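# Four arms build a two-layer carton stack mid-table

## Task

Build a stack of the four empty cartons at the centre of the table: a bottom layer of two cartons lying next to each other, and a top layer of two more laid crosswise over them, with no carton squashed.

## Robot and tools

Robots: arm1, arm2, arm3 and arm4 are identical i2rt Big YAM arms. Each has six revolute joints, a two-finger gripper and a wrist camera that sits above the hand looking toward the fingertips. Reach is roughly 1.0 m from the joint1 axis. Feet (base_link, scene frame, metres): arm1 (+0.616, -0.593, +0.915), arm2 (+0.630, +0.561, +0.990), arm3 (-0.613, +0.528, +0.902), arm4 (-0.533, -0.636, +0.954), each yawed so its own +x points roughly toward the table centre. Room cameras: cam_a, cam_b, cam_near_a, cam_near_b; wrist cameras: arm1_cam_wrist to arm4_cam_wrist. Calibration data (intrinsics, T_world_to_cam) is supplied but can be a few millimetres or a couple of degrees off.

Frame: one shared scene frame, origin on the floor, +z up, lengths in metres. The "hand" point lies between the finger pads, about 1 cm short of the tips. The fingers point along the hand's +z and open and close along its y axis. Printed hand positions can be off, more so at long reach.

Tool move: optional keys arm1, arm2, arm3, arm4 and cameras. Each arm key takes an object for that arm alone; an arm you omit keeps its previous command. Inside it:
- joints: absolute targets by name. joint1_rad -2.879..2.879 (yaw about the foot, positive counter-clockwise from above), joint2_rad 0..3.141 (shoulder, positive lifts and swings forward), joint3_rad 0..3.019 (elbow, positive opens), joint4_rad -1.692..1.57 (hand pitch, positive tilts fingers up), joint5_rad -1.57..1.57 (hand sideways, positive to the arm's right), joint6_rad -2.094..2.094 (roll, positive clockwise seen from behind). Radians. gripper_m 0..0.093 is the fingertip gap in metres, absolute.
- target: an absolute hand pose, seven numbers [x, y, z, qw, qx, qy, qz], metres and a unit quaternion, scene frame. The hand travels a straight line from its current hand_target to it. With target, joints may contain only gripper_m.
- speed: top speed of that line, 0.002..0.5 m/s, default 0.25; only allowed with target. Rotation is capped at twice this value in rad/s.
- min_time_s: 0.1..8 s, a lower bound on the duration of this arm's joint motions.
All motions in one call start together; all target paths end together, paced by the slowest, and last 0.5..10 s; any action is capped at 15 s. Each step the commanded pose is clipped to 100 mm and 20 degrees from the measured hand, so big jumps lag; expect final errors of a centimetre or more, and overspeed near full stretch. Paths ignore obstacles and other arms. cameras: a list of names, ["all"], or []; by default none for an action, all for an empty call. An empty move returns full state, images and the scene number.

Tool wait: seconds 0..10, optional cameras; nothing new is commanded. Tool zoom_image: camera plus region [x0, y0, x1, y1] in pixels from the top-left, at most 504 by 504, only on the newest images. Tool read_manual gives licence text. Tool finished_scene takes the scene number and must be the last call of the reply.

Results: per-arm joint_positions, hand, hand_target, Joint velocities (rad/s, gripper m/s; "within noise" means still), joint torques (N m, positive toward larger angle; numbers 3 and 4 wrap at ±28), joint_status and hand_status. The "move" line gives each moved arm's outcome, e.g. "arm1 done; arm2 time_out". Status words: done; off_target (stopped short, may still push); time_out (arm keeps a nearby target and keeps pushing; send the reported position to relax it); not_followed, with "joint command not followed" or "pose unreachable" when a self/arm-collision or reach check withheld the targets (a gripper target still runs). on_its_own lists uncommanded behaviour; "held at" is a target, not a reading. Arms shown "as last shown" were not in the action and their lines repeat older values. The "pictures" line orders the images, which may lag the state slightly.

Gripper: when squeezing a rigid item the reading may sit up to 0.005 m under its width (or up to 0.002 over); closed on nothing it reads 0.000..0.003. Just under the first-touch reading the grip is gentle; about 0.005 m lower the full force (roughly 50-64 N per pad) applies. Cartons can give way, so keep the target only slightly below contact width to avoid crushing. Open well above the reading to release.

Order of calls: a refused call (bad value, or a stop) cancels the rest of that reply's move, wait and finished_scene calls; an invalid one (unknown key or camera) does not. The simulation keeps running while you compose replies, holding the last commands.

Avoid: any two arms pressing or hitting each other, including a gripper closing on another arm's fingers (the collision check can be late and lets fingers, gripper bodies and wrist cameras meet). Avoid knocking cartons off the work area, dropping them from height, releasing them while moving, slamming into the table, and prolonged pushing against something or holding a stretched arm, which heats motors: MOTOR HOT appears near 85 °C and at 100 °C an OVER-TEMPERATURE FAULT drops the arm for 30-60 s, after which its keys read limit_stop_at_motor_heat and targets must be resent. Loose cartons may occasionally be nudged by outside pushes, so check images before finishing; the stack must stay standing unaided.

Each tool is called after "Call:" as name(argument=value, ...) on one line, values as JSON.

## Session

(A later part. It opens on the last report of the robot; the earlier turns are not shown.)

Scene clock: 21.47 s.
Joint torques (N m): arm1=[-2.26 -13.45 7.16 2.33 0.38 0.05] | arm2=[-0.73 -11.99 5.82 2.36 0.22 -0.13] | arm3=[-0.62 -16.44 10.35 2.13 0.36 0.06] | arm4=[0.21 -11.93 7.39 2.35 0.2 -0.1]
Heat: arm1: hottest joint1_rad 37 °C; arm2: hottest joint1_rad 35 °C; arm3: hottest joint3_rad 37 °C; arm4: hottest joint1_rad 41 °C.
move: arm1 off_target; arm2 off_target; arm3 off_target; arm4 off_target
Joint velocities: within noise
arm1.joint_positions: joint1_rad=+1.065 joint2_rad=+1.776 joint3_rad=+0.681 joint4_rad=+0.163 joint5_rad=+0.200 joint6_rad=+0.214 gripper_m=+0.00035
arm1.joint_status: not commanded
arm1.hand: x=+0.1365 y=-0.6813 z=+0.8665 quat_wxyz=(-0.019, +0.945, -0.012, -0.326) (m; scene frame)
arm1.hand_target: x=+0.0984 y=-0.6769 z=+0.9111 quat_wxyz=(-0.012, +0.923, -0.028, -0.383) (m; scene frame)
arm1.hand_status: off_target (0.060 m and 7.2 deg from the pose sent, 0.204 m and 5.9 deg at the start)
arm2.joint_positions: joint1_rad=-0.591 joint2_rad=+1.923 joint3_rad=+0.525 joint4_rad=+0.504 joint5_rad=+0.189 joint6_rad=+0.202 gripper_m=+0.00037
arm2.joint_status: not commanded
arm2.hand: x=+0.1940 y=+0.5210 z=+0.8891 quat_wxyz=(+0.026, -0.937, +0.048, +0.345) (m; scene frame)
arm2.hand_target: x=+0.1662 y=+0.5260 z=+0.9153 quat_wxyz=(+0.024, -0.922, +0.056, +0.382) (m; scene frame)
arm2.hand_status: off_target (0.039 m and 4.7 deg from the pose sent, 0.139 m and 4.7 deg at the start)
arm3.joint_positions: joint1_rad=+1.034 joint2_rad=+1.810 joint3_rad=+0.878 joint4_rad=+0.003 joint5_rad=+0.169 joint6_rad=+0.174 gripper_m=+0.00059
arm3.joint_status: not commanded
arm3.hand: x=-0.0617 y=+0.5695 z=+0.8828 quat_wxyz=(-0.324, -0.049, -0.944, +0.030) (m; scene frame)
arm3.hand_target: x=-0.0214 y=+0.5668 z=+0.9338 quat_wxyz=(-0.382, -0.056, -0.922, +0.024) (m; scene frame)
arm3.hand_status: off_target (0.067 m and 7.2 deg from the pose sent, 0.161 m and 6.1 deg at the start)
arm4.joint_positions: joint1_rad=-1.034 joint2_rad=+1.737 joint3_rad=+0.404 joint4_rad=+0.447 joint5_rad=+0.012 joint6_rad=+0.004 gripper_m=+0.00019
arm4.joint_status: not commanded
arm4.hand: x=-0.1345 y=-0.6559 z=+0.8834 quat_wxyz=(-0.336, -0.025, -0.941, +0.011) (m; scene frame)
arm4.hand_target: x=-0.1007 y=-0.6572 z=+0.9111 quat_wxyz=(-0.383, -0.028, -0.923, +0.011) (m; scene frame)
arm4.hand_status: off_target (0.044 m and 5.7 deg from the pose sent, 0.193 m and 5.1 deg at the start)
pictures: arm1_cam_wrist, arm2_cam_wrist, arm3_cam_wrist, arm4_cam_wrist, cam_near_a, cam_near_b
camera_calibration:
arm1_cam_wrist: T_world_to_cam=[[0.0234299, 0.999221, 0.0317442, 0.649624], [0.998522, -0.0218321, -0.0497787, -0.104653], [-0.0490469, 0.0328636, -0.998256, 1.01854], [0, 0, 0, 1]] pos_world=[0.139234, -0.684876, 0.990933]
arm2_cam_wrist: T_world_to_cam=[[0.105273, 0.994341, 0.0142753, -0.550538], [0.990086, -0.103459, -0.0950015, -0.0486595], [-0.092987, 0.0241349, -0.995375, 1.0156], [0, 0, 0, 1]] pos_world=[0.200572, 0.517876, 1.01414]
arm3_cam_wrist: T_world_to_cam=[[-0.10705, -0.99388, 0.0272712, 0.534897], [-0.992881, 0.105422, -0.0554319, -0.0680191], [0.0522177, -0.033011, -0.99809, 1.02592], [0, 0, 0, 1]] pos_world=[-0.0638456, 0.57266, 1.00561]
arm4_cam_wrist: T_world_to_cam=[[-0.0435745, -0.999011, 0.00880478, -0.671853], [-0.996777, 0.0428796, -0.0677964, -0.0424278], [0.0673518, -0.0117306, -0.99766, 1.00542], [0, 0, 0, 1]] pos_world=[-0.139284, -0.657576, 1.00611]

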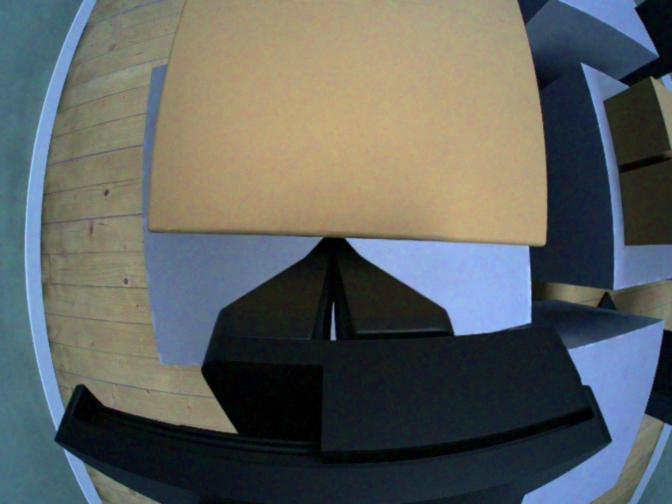

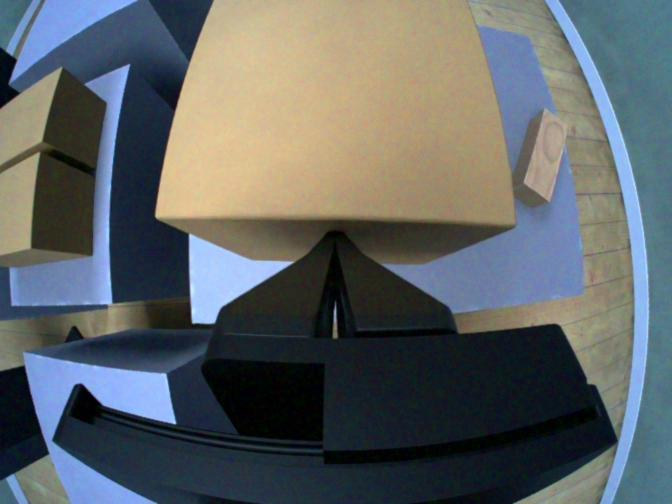

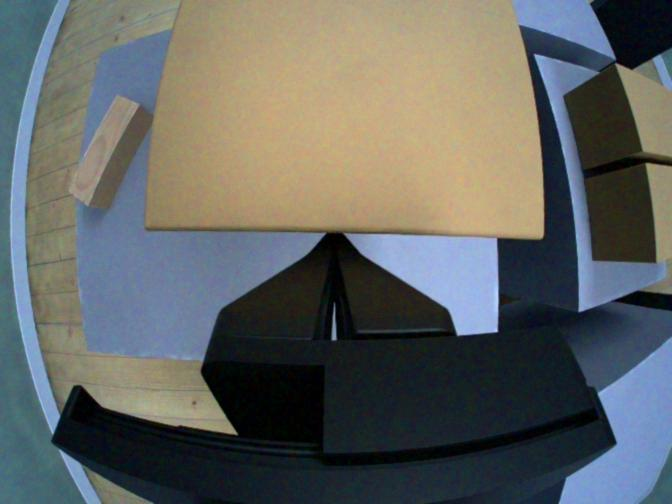

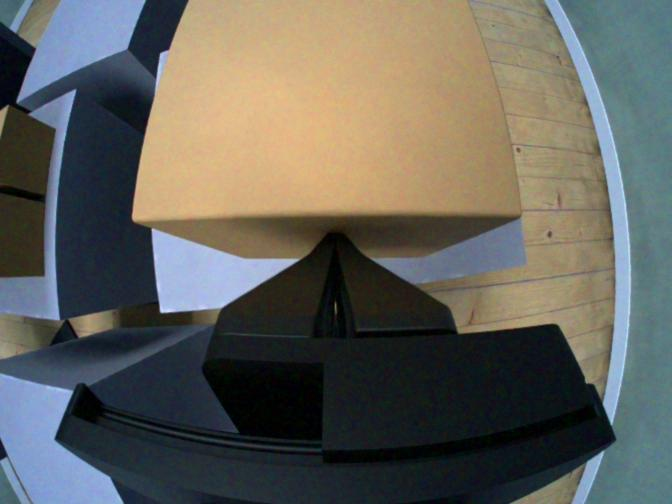

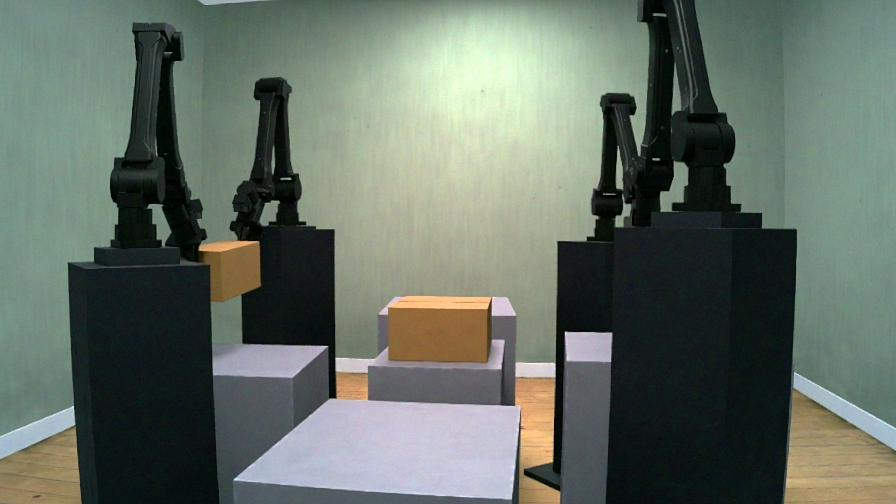

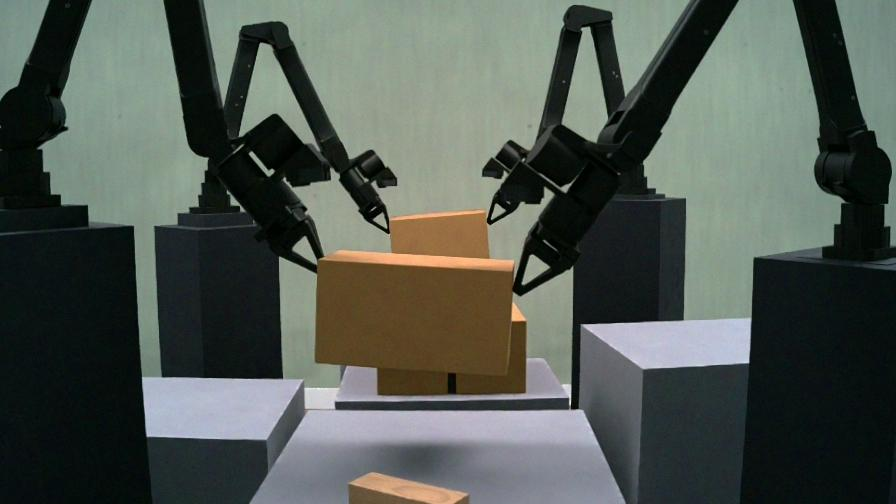

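Call:
move(arm1={"target":[0.0955,-0.6777,0.935,-0.01169,0.9235,-0.0282,-0.3825],"speed":0.1}, arm2={"target":[0.1055,0.050,0.918,0,0.9239,0,-0.3827],"speed":0.1}, arm3={"target":[-0.0895,0.050,0.937,0.3827,0,0.9239,0],"speed":0.1}, arm4={"target":[-0.099,-0.6573,0.915,0.3825,0.0282,0.9235,-0.01169],"speed":0.1}, cameras=["cam_near_b","cam_near_a","cam_b","cam_a"])

Call:
zoom_image(camera="cam_near_a", region=[300, 150, 660, 430])

Call:
zoom_image(camera="cam_near_b", region=[250, 150, 650, 430])

Scene clock: 30.87 s.
Joint torques (N m): arm1=[-2.26 -12.51 8.38 2.15 0.38 0.04] | arm2=[-1.32 -16.38 13.59 1.43 1.05 0.07] | arm3=[1.55 -18.55 12.45 1.2 -1.19 0] | arm4=[0.26 -11.93 7.58 2.3 0.21 -0.09]
Heat: arm1: hottest joint3_rad 38 °C; arm2: hottest joint1_rad 35 °C; arm3: hottest joint3_rad 40 °C; arm4: hottest joint1_rad 41 °C.
move: arm1 off_target; arm2 off_target; arm3 off_target; arm4 off_target
Joint velocities: within noise
arm1.joint_positions: joint1_rad=+1.065 joint2_rad=+1.698 joint3_rad=+0.681 joint4_rad=+0.088 joint5_rad=+0.200 joint6_rad=+0.214 gripper_m=+0.00035
arm1.joint_status: not commanded
arm1.hand: x=+0.1383 y=-0.6808 z=+0.8915 quat_wxyz=(-0.019, +0.945, -0.013, -0.327) (m; scene frame)
arm1.hand_target: x=+0.0989 y=-0.6768 z=+0.9366 quat_wxyz=(-0.012, +0.923, -0.028, -0.383) (m; scene frame)
arm1.hand_status: off_target (0.061 m and 7.1 deg from the pose sent, 0.080 m and 7.2 deg at the start)
arm2.joint_positions: joint1_rad=+0.170 joint2_rad=+2.289 joint3_rad=+1.501 joint4_rad=-0.292 joint5_rad=+0.569 joint6_rad=+0.727 gripper_m=+0.00036
arm2.joint_status: not commanded
arm2.hand: x=+0.1370 y=+0.0603 z=+0.9007 quat_wxyz=(+0.012, -0.932, -0.026, +0.362) (m; scene frame)
arm2.hand_target: x=+0.1071 y=+0.0520 z=+0.9193 quat_wxyz=(+0.000, -0.924, +0.000, +0.383) (m; scene frame)
arm2.hand_status: off_target (0.037 m and 4.1 deg from the pose sent, 0.480 m and 7.7 deg at the start)
arm3.joint_positions: joint1_rad=+0.018 joint2_rad=+2.062 joint3_rad=+1.405 joint4_rad=-0.424 joint5_rad=-0.550 joint6_rad=-0.694 gripper_m=+0.00059
arm3.joint_status: not commanded
arm3.hand: x=-0.1213 y=+0.0679 z=+0.9045 quat_wxyz=(-0.353, -0.025, -0.935, -0.022) (m; scene frame)
arm3.hand_target: x=-0.0920 y=+0.0527 z=+0.9385 quat_wxyz=(-0.383, +0.000, -0.924, +0.000) (m; scene frame)
arm3.hand_status: off_target (0.049 m and 5.3 deg from the pose sent, 0.523 m and 9.6 deg at the start)
arm4.joint_positions: joint1_rad=-1.034 joint2_rad=+1.717 joint3_rad=+0.404 joint4_rad=+0.425 joint5_rad=+0.012 joint6_rad=+0.004 gripper_m=+0.00019
arm4.joint_status: not commanded
arm4.hand: x=-0.1346 y=-0.6559 z=+0.8877 quat_wxyz=(-0.336, -0.025, -0.942, +0.011) (m; scene frame)
arm4.hand_target: x=-0.1007 y=-0.6572 z=+0.9162 quat_wxyz=(-0.383, -0.028, -0.923, +0.011) (m; scene frame)
arm4.hand_status: off_target (0.045 m and 5.8 deg from the pose sent, 0.048 m and 5.7 deg at the start)
pictures: cam_a, cam_b, cam_near_a, cam_near_b

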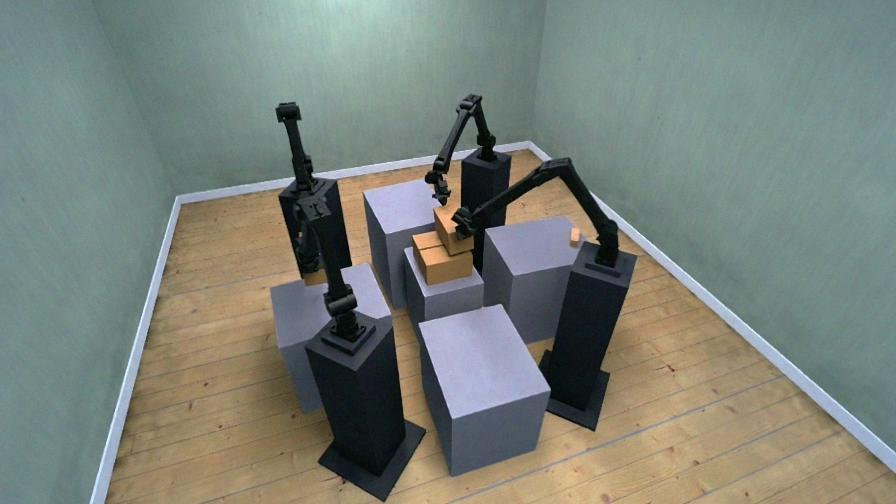

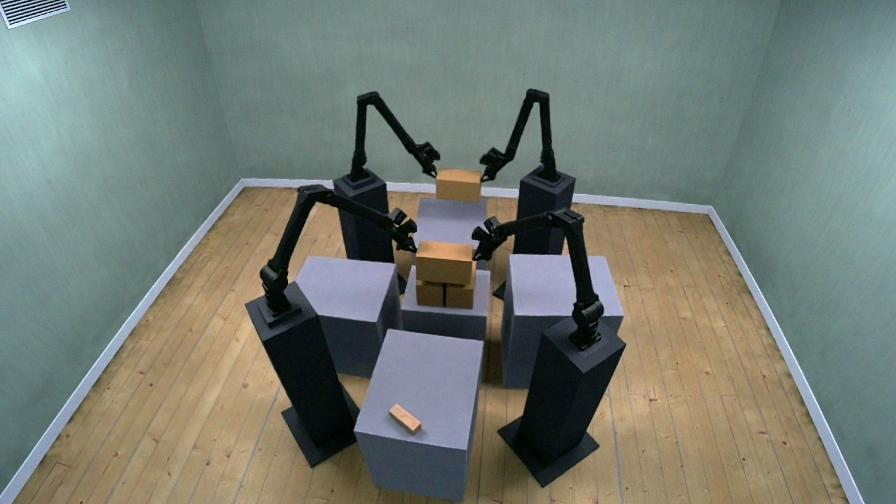

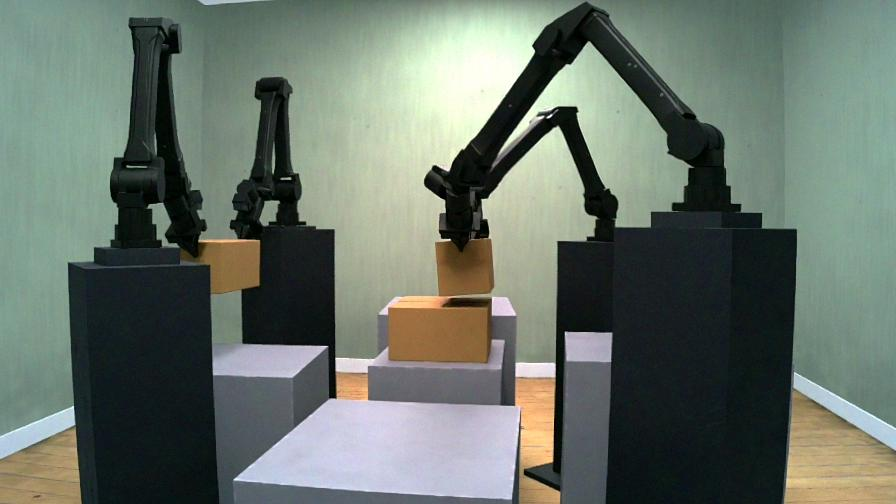

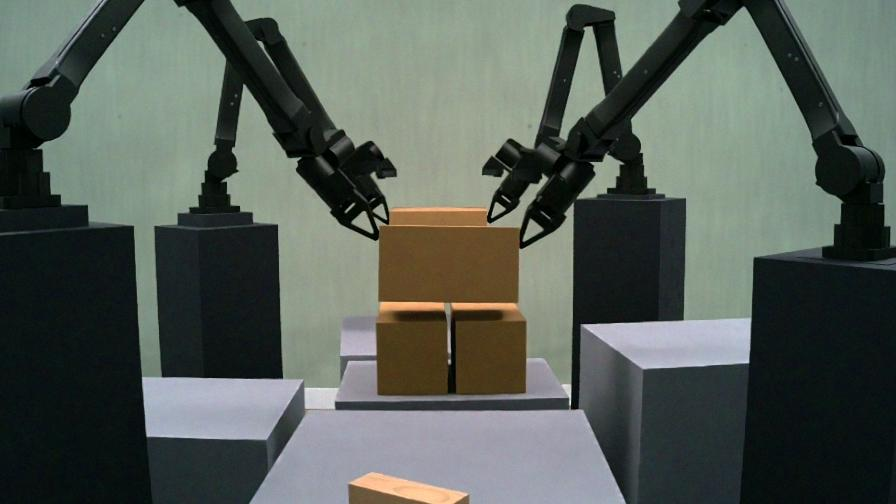

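Scaled by 1.400 from the camera's 896x504 image, which has a finer 1280x720 frame.

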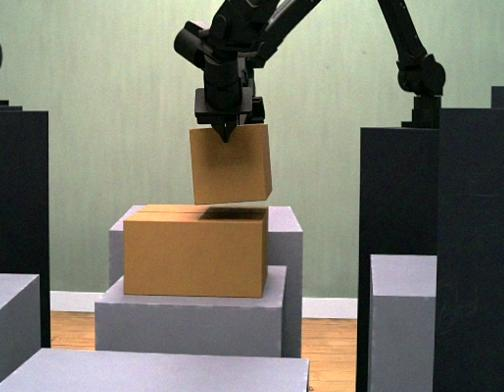

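Scaled by 1.260 from the camera's 896x504 image, which has a finer 1280x720 frame.

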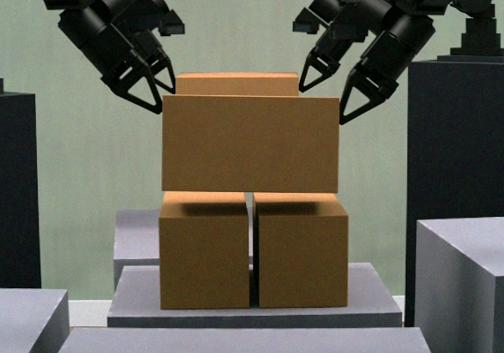

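Call:
move(arm2={"target":[0.0985,0.046,0.884,0,0.9239,0,-0.3827],"speed":0.07}, arm3={"target":[-0.0955,0.044,0.904,0.3827,0,0.9239,0],"speed":0.07}, cameras=["cam_near_b","cam_near_a"])

Call:
zoom_image(camera="cam_near_a", region=[300, 150, 660, 430])

Call:
zoom_image(camera="cam_near_b", region=[250, 150, 650, 430])

Scene clock: 33.10 s.
Joint torques (N m): arm1=[-2.26 -12.57 8.39 2.15 0.38 0.04] | arm2=[-1.14 -17.44 12.9 2.82 0.87 0.02] | arm3=[0.97 -18.78 11.45 2.06 -0.93 0.03] | arm4=[0.15 -11.93 7.57 2.32 0.2 -0.1]
Heat: arm1: hottest joint3_rad 39 °C; arm2: hottest joint1_rad 35 °C; arm3: hottest joint3_rad 41 °C; arm4: hottest joint1_rad 41 °C.
move: arm2 off_target; arm3 off_target
Joint velocities: within noise
arm1, arm4: as last shown
arm2.joint_positions: joint1_rad=+0.170 joint2_rad=+2.362 joint3_rad=+1.540 joint4_rad=-0.283 joint5_rad=+0.573 joint6_rad=+0.727 gripper_m=+0.00036
arm2.joint_status: not commanded
arm2.hand: x=+0.1353 y=+0.0593 z=+0.8661 quat_wxyz=(+0.023, -0.934, -0.029, +0.356) (m; scene frame)
arm2.hand_target: x=+0.1006 y=+0.0487 z=+0.8860 quat_wxyz=(+0.000, -0.924, +0.000, +0.383) (m; scene frame)
arm2.hand_status: off_target (0.043 m and 5.4 deg from the pose sent, 0.044 m and 4.1 deg at the start)
arm3.joint_positions: joint1_rad=+0.013 joint2_rad=+2.114 joint3_rad=+1.405 joint4_rad=-0.392 joint5_rad=-0.564 joint6_rad=-0.709 gripper_m=+0.00059
arm3.joint_status: not commanded
arm3.hand: x=-0.1232 y=+0.0680 z=+0.8749 quat_wxyz=(-0.351, -0.022, -0.936, -0.030) (m; scene frame)
arm3.hand_target: x=-0.0978 y=+0.0466 z=+0.9058 quat_wxyz=(-0.383, +0.000, -0.924, +0.000) (m; scene frame)
arm3.hand_status: off_target (0.047 m and 5.7 deg from the pose sent, 0.035 m and 5.2 deg at the start)
pictures: cam_near_a, cam_near_b

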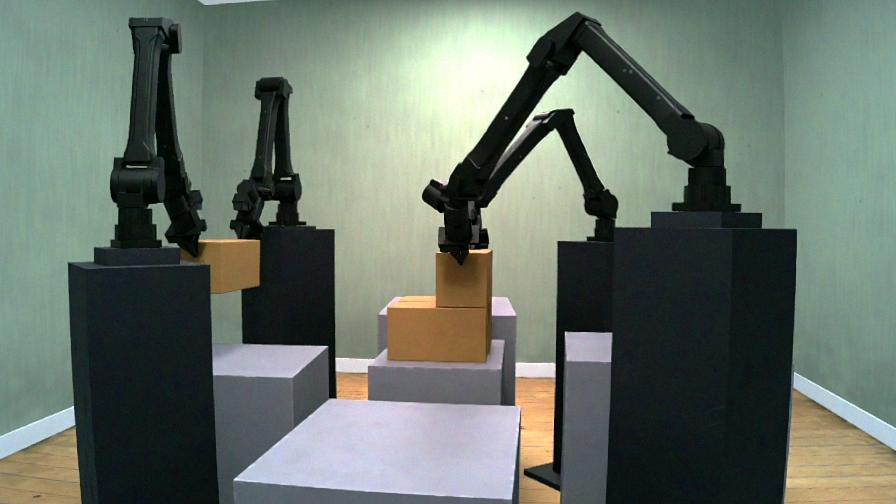

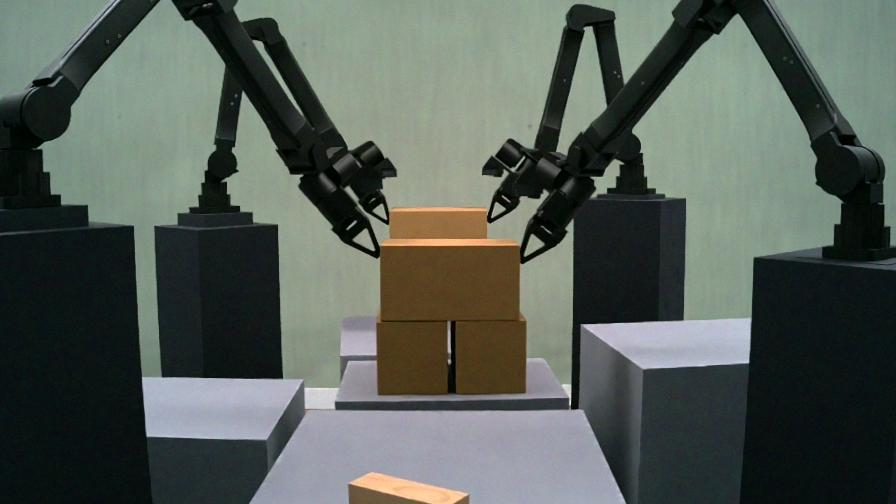

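Scaled by 1.400 from the camera's 896x504 image, which has a finer 1280x720 frame.

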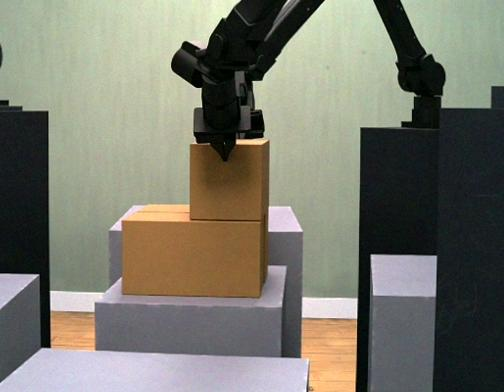

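Scaled by 1.260 from the camera's 896x504 image, which has a finer 1280x720 frame.

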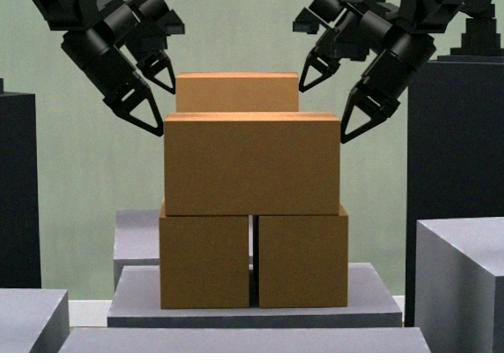

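Call:
move(arm2={"target":[0.0985,0.048,0.873,0,0.9239,0,-0.3827],"speed":0.05}, arm3={"target":[-0.0975,0.046,0.892,0.3827,0,0.9239,0],"speed":0.05})

Call:
move(arm2={"target":[0.19,0.052,0.880,0,0.9239,0,-0.3827],"speed":0.08}, arm3={"target":[-0.18,0.052,0.90,0.3827,0,0.9239,0],"speed":0.08}, cameras=["cam_near_b","cam_near_a"])

Call:
zoom_image(camera="cam_near_a", region=[300, 150, 660, 430])

Call:
zoom_image(camera="cam_near_b", region=[250, 150, 650, 430])

Scene clock: 35.20 s.
Joint torques (N m): arm1=[-2.2 -12.51 8.36 2.17 0.38 0.05] | arm2=[-1.67 -15.68 12.74 2.93 0.78 0.03] | arm3=[1.32 -17.96 10.63 2.32 -0.93 0.04] | arm4=[0.21 -11.81 7.64 2.37 0.22 -0.1]
Heat: arm1: hottest joint3_rad 39 °C; arm2: hottest joint2_rad 36 °C; arm3: hottest joint3_rad 41 °C; arm4: hottest joint1_rad 41 °C.
move: arm2 off_target; arm3 off_target
Joint velocities: within noise
arm1, arm4: as last shown
arm2.joint_positions: joint1_rad=+0.170 joint2_rad=+2.369 joint3_rad=+1.540 joint4_rad=-0.267 joint5_rad=+0.573 joint6_rad=+0.727 gripper_m=+0.00036
arm2.joint_status: not commanded
arm2.hand: x=+0.1344 y=+0.0581 z=+0.8631 quat_wxyz=(+0.019, -0.933, -0.028, +0.358) (m; scene frame)
arm2.hand_target: x=+0.1005 y=+0.0506 z=+0.8747 quat_wxyz=(+0.000, -0.924, +0.000, +0.383) (m; scene frame)
arm2.hand_status: off_target (0.039 m and 4.9 deg from the pose sent, 0.039 m and 5.4 deg at the start)
arm3.joint_positions: joint1_rad=+0.007 joint2_rad=+2.119 joint3_rad=+1.405 joint4_rad=-0.371 joint5_rad=-0.564 joint6_rad=-0.710 gripper_m=+0.00059
arm3.joint_status: not commanded
arm3.hand: x=-0.1238 y=+0.0622 z=+0.8743 quat_wxyz=(-0.356, -0.022, -0.934, -0.023) (m; scene frame)
arm3.hand_target: x=-0.0991 y=+0.0479 z=+0.8932 quat_wxyz=(-0.383, +0.000, -0.924, +0.000) (m; scene frame)
arm3.hand_status: off_target (0.036 m and 4.8 deg from the pose sent, 0.038 m and 5.7 deg at the start)
pictures: none

Scene clock: 37.03 s.
Joint torques (N m): arm1=[-2.32 -12.51 8.38 2.15 0.39 0.04] | arm2=[1.08 -19.43 6.3 2.14 0.61 0.08] | arm3=[-0.38 -19.08 6.65 1.2 -0.63 0.08] | arm4=[0.38 -11.75 7.6 2.36 0.21 -0.09]
Heat: arm1: hottest joint3_rad 39 °C; arm2: hottest joint2_rad 36 °C; arm3: hottest joint3_rad 41 °C; arm4: hottest joint1_rad 41 °C.
move: arm2 off_target; arm3 off_target
Joint velocities: within noise
arm1, arm4: as last shown
arm2.joint_positions: joint1_rad=+0.251 joint2_rad=+2.320 joint3_rad=+1.416 joint4_rad=-0.229 joint5_rad=+0.634 joint6_rad=+0.844 gripper_m=+0.00036
arm2.joint_status: not commanded
arm2.hand: x=+0.1921 y=+0.0600 z=+0.8619 quat_wxyz=(+0.017, -0.928, -0.009, +0.371) (m; scene frame)
arm2.hand_target: x=+0.1900 y=+0.0521 z=+0.8799 quat_wxyz=(+0.000, -0.924, +0.000, +0.382) (m; scene frame)
arm2.hand_status: off_target (0.020 m and 2.7 deg from the pose sent, 0.059 m and 4.8 deg at the start)
arm3.joint_positions: joint1_rad=-0.077 joint2_rad=+2.041 joint3_rad=+1.290 joint4_rad=-0.346 joint5_rad=-0.625 joint6_rad=-0.819 gripper_m=+0.00059
arm3.joint_status: not commanded
arm3.hand: x=-0.1783 y=+0.0593 z=+0.8865 quat_wxyz=(-0.374, -0.004, -0.927, -0.013) (m; scene frame)
arm3.hand_target: x=-0.1799 y=+0.0521 z=+0.9000 quat_wxyz=(-0.383, +0.000, -0.924, +0.000) (m; scene frame)
arm3.hand_status: off_target (0.015 m and 1.8 deg from the pose sent, 0.063 m and 4.8 deg at the start)
pictures: cam_near_a, cam_near_b

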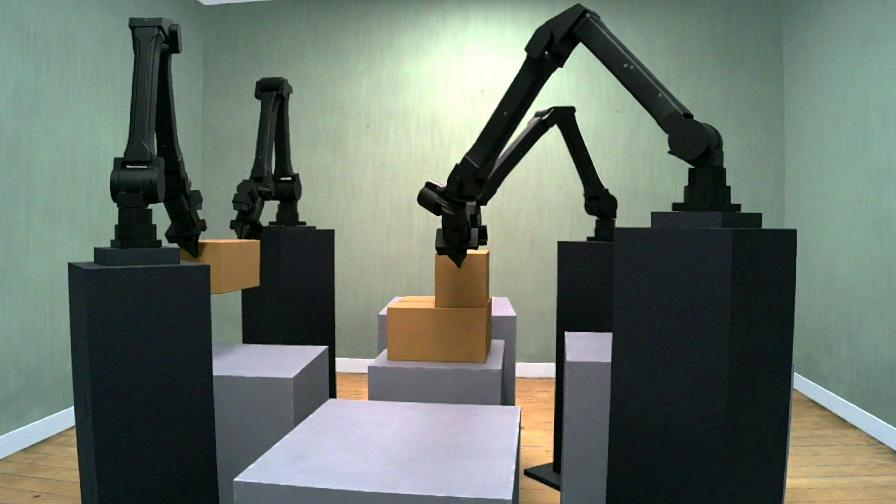

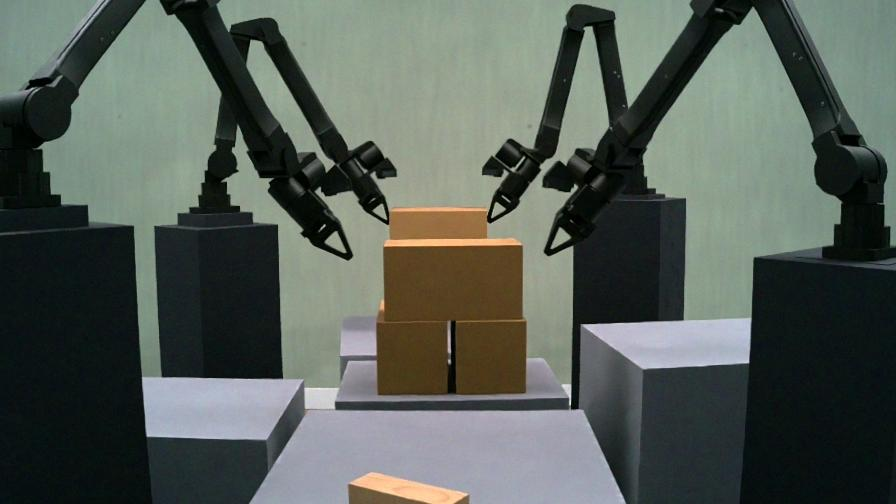

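Scaled by 1.400 from the camera's 896x504 image, which has a finer 1280x720 frame.

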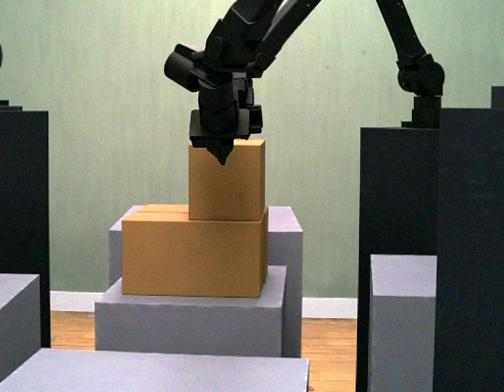

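Scaled by 1.260 from the camera's 896x504 image, which has a finer 1280x720 frame.

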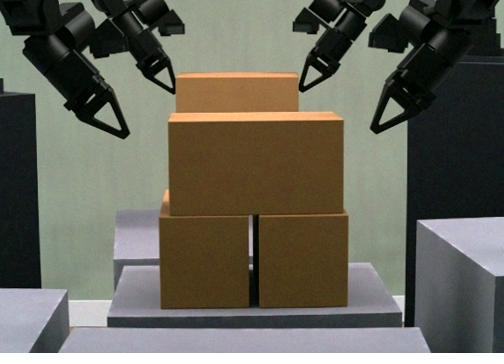

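Call:
move(arm1={"target":[0.0995,-0.064,0.937,0,0.9239,0,-0.3827],"speed":0.1}, arm4={"target":[-0.1045,-0.077,0.918,0.3827,0,0.9239,0],"speed":0.1}, arm2={"target":[0.30,0.35,1.05,0,0.9239,0,-0.3827],"speed":0.2}, arm3={"target":[-0.30,0.35,1.05,0.3827,0,0.9239,0],"speed":0.2}, cameras=["cam_near_b","cam_near_a","cam_b","cam_a","arm1_cam_wrist","arm4_cam_wrist"])

Call:
zoom_image(camera="cam_near_a", region=[300, 150, 660, 430])

Call:
zoom_image(camera="cam_near_b", region=[250, 150, 650, 430])

Call:
zoom_image(camera="cam_b", region=[360, 200, 560, 360])

Scene clock: 46.60 s.
Joint torques (N m): arm1=[2.73 -15.91 11.88 1.11 -1.15 0.03] | arm2=[0.56 -7.06 6.97 0.98 0.19 -0.11] | arm3=[1.38 -5.77 8.59 0.87 -0.18 0.22] | arm4=[-2.02 -19.02 15.34 1.16 1.37 -0.09]
Heat: arm1: hottest joint3_rad 41 °C; arm2: hottest joint2_rad 37 °C; arm3: hottest joint3_rad 41 °C; arm4: hottest joint1_rad 41 °C.
move: arm1 off_target; arm2 done; arm3 done; arm4 off_target
Joint velocities: within noise
arm1.joint_positions: joint1_rad=-0.153 joint2_rad=+2.146 joint3_rad=+1.542 joint4_rad=-0.497 joint5_rad=-0.578 joint6_rad=-0.752 gripper_m=+0.00035
arm1.joint_status: not commanded
arm1.hand: x=+0.1392 y=-0.0733 z=+0.9127 quat_wxyz=(+0.013, +0.934, -0.032, -0.356) (m; scene frame)
arm1.hand_target: x=+0.1020 y=-0.0673 z=+0.9385 quat_wxyz=(+0.000, +0.924, +0.000, -0.383) (m; scene frame)
arm1.hand_status: off_target (0.047 m and 5.2 deg from the pose sent, 0.620 m and 7.3 deg at the start)
arm2.joint_positions: joint1_rad=+0.048 joint2_rad=+1.318 joint3_rad=+0.516 joint4_rad=-0.164 joint5_rad=+0.530 joint6_rad=+0.638 gripper_m=+0.00036
arm2.joint_status: not commanded
arm2.hand: x=+0.2995 y=+0.3440 z=+1.0482 quat_wxyz=(-0.003, -0.923, +0.000, +0.384) (m; scene frame)
arm2.hand_target: x=+0.3000 y=+0.3500 z=+1.0498 quat_wxyz=(+0.000, -0.924, +0.000, +0.383) (m; scene frame)
arm2.hand_status: done (0.006 m and 0.4 deg from the pose sent, 0.362 m and 2.7 deg at the start)
arm3.joint_positions: joint1_rad=+0.146 joint2_rad=+0.984 joint3_rad=+0.567 joint4_rad=-0.524 joint5_rad=-0.499 joint6_rad=-0.589 gripper_m=+0.00059
arm3.joint_status: not commanded
arm3.hand: x=-0.3016 y=+0.3458 z=+1.0473 quat_wxyz=(-0.382, -0.002, -0.924, +0.002) (m; scene frame)
arm3.hand_target: x=-0.3000 y=+0.3501 z=+1.0499 quat_wxyz=(-0.383, +0.000, -0.924, +0.000) (m; scene frame)
arm3.hand_status: done (0.005 m and 0.3 deg from the pose sent, 0.355 m and 1.8 deg at the start)
arm4.joint_positions: joint1_rad=+0.112 joint2_rad=+2.193 joint3_rad=+1.456 joint4_rad=-0.463 joint5_rad=+0.647 joint6_rad=+0.905 gripper_m=+0.00019
arm4.joint_status: not commanded
arm4.hand: x=-0.1415 y=-0.0970 z=+0.8985 quat_wxyz=(-0.358, +0.033, -0.933, +0.019) (m; scene frame)
arm4.hand_target: x=-0.1065 y=-0.0805 z=+0.9198 quat_wxyz=(-0.383, +0.000, -0.924, +0.000) (m; scene frame)
arm4.hand_status: off_target (0.046 m and 5.3 deg from the pose sent, 0.581 m and 6.6 deg at the start)
pictures: arm1_cam_wrist, arm4_cam_wrist, cam_a, cam_b, cam_near_a, cam_near_b
camera_calibration:
arm1_cam_wrist: T_world_to_cam=[[0.038688, 0.998316, -0.043216, 0.106763], [0.992737, -0.0433303, -0.112235, -0.0355643], [-0.113919, -0.03856, -0.992741, 1.04358], [0, 0, 0, 1]] pos_world=[0.150059, -0.0678841, 1.03663]
arm4_cam_wrist: T_world_to_cam=[[0.0578507, -0.996236, 0.0645543, -0.149423], [-0.991555, -0.0648562, -0.112307, -0.0420172], [0.116071, -0.0575121, -0.991574, 1.02442], [0, 0, 0, 1]] pos_world=[-0.151923, -0.0926689, 1.02071]

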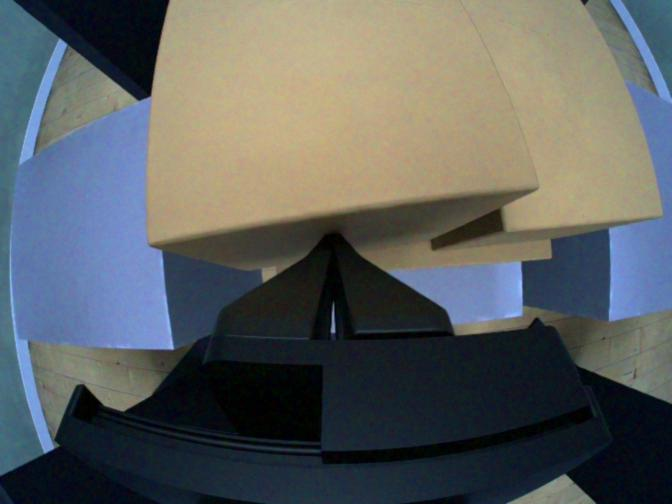

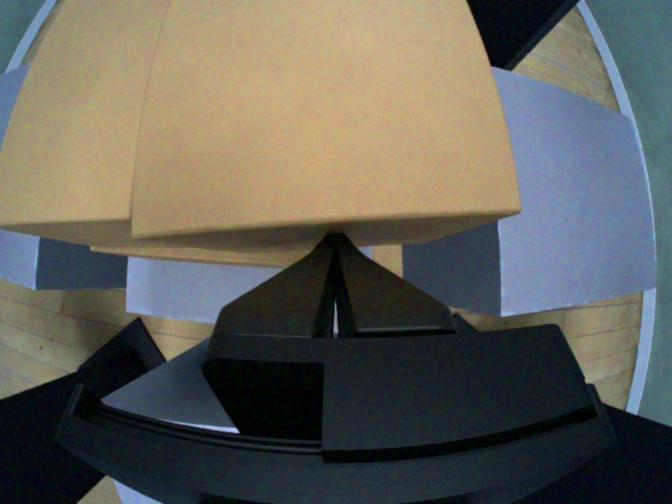

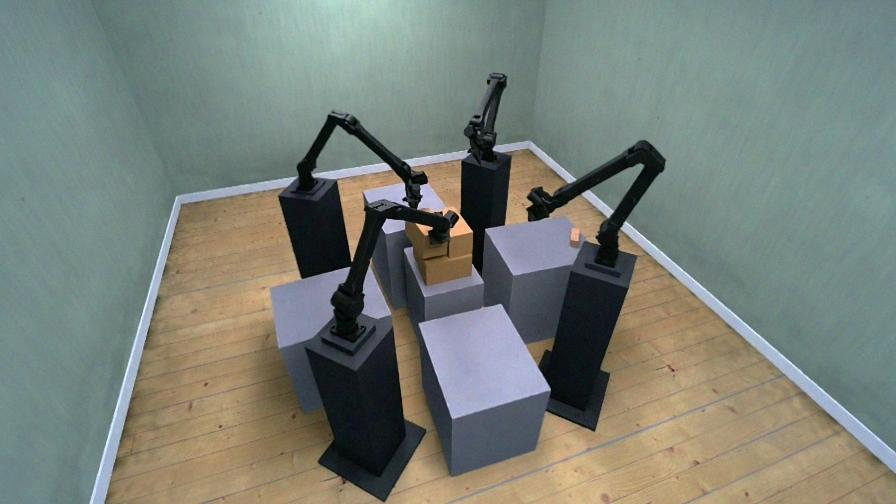

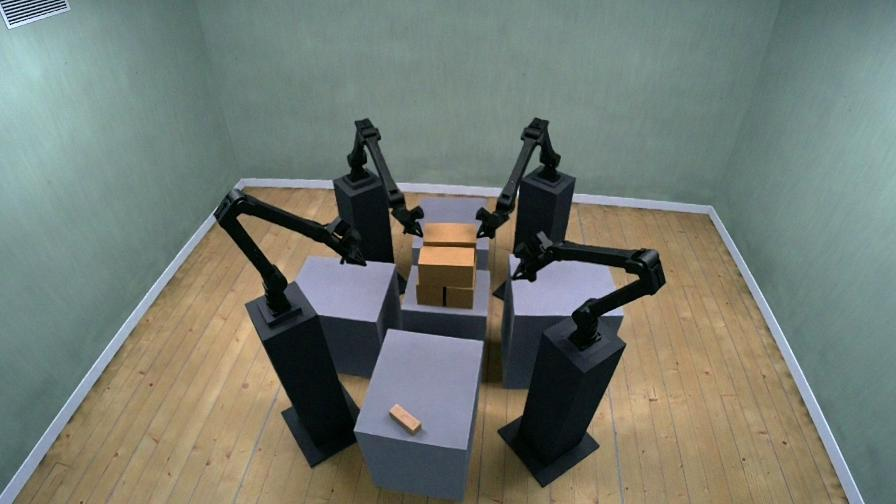

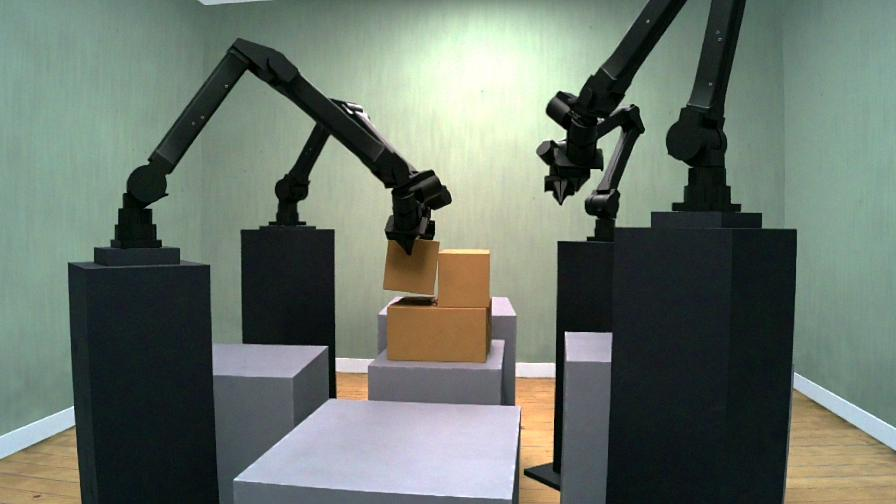

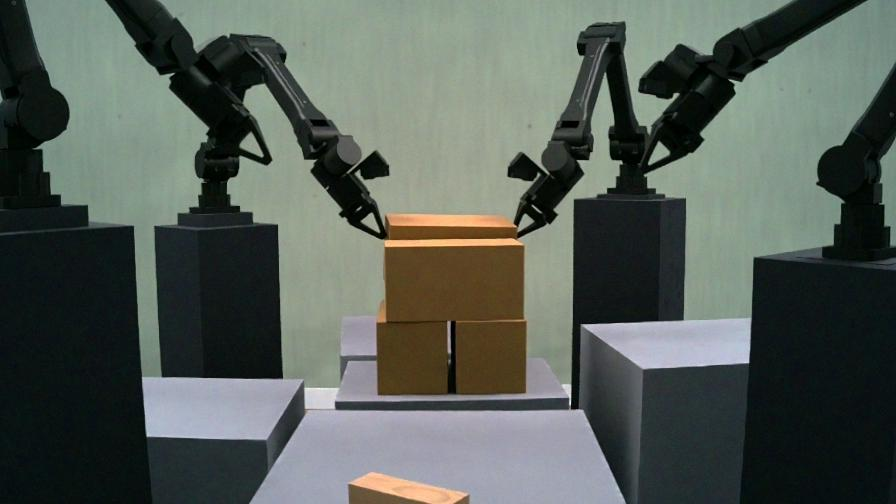

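Scaled by 1.400 from the camera's 896x504 image, which has a finer 1280x720 frame.

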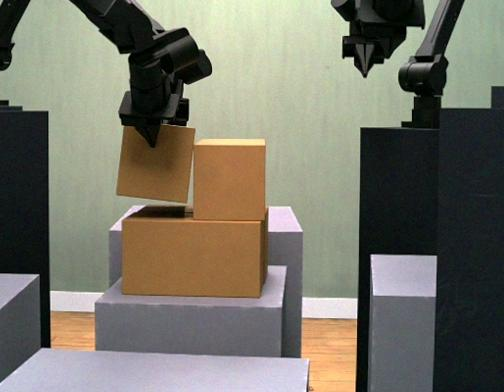

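Scaled by 1.260 from the camera's 896x504 image, which has a finer 1280x720 frame.

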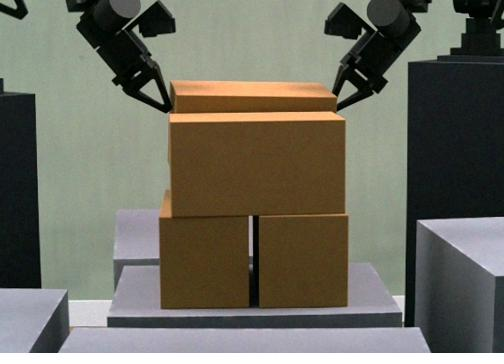

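Scaled by 2.520 from the camera's 896x504 image, which has a finer 1280x720 frame.

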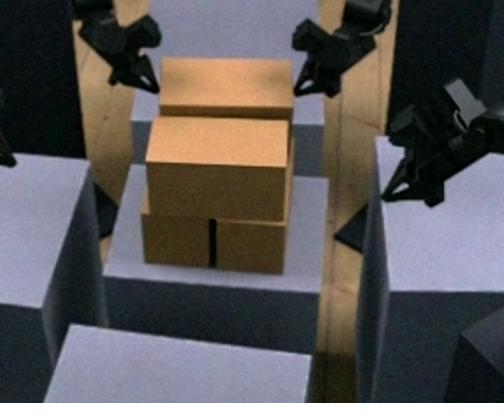

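Call:
move(arm1={"target":[0.101,-0.083,0.913,0,0.9239,0,-0.3827],"speed":0.06}, arm4={"target":[-0.103,-0.071,0.904,0.3827,0,0.9239,0],"speed":0.06}, cameras=["cam_near_b","cam_near_a","cam_b"])

Call:
zoom_image(camera="cam_near_a", region=[360, 210, 520, 370])

Call:
zoom_image(camera="cam_b", region=[390, 200, 510, 320])

Scene clock: 51.20 s.
Joint torques (N m): arm1=[4.01 -15.68 7.04 2.33 -0.89 0.15] | arm2=[0.03 -7.06 7.06 0.98 0.23 -0.12] | arm3=[1.32 -5.71 8.57 0.83 -0.18 0.21] | arm4=[-2.02 -20.07 15.6 1.55 1.37 -0.07]
Heat: arm1: hottest joint3_rad 41 °C; arm2: hottest joint2_rad 37 °C; arm3: hottest joint3_rad 41 °C; arm4: hottest joint1_rad 41 °C.
move: arm1 off_target; arm4 off_target
Joint velocities: within noise
arm1.joint_positions: joint1_rad=-0.153 joint2_rad=+2.147 joint3_rad=+1.542 joint4_rad=-0.446 joint5_rad=-0.578 joint6_rad=-0.751 gripper_m=+0.00035
arm1.joint_status: not commanded
arm1.hand: x=+0.1336 y=-0.0651 z=+0.9178 quat_wxyz=(-0.006, +0.929, -0.025, -0.370) (m; scene frame)
arm1.hand_target: x=+0.1028 y=-0.0843 z=+0.9135 quat_wxyz=(+0.001, +0.924, +0.000, -0.382) (m; scene frame)
arm1.hand_status: off_target (0.037 m and 3.4 deg from the pose sent, 0.039 m and 5.2 deg at the start)
arm2, arm3: as last shown
arm2.hand_target: x=+0.3000 y=+0.3499 z=+1.0498 quat_wxyz=(+0.000, -0.924, +0.000, +0.383) (m; scene frame)
arm3.hand: x=-0.3016 y=+0.3458 z=+1.0473 quat_wxyz=(-0.382, -0.003, -0.924, +0.002) (m; scene frame)
arm4.joint_positions: joint1_rad=+0.115 joint2_rad=+2.236 joint3_rad=+1.469 joint4_rad=-0.463 joint5_rad=+0.648 joint6_rad=+0.909 gripper_m=+0.00019
arm4.joint_status: not commanded
arm4.hand: x=-0.1442 y=-0.0980 z=+0.8761 quat_wxyz=(-0.352, +0.038, -0.935, +0.031) (m; scene frame)
arm4.hand_target: x=-0.1056 y=-0.0756 z=+0.9068 quat_wxyz=(-0.383, +0.000, -0.924, +0.000) (m; scene frame)
arm4.hand_status: off_target (0.057 m and 6.7 deg from the pose sent, 0.047 m and 5.3 deg at the start)
pictures: cam_b, cam_near_a, cam_near_b

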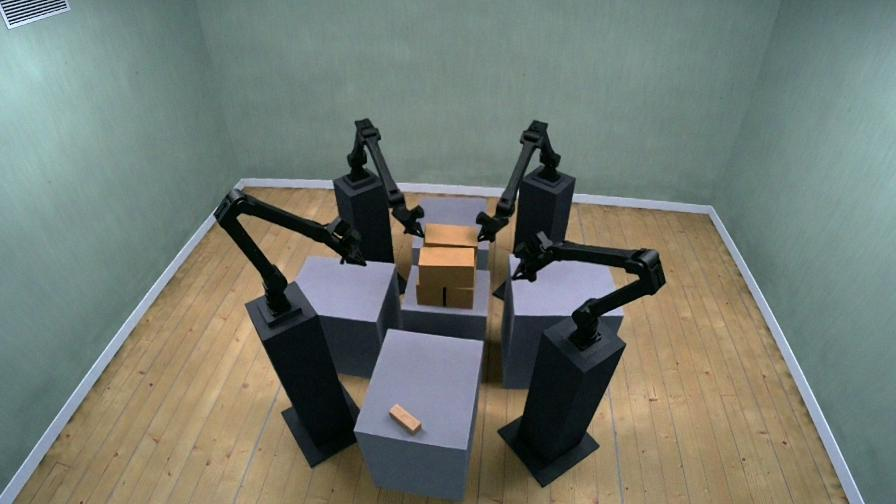

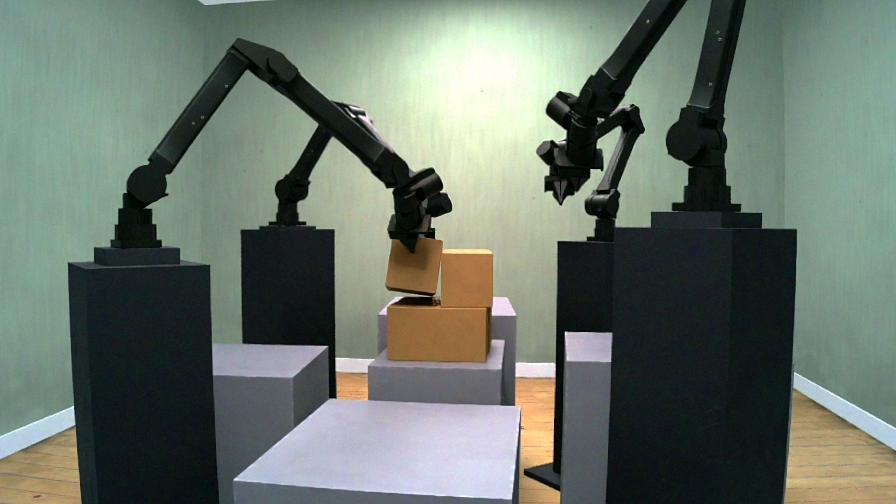

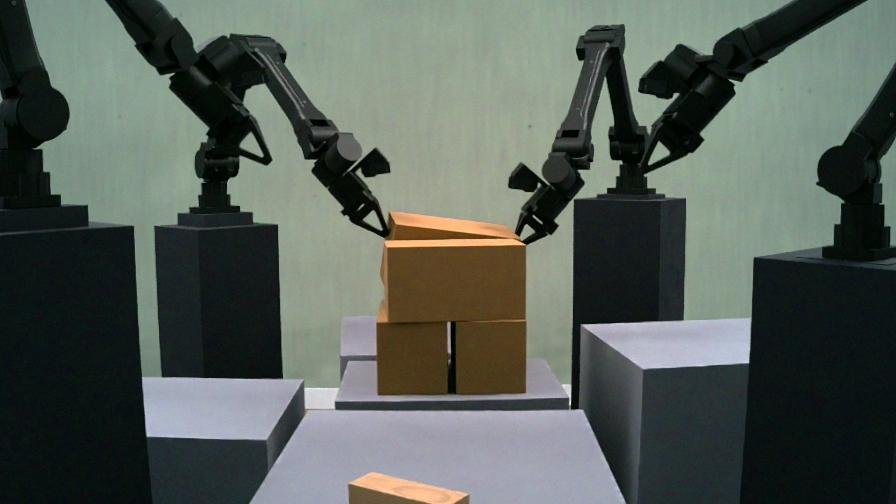

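Scaled by 3.150 from the camera's 896x504 image, which has a finer 1280x720 frame.

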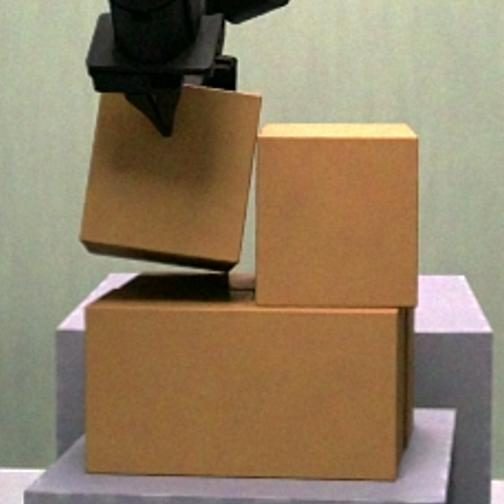

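Scaled by 4.200 from the camera's 896x504 image, which has a finer 1280x720 frame.

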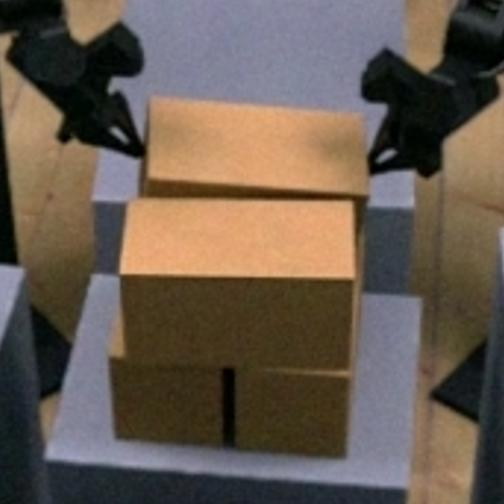

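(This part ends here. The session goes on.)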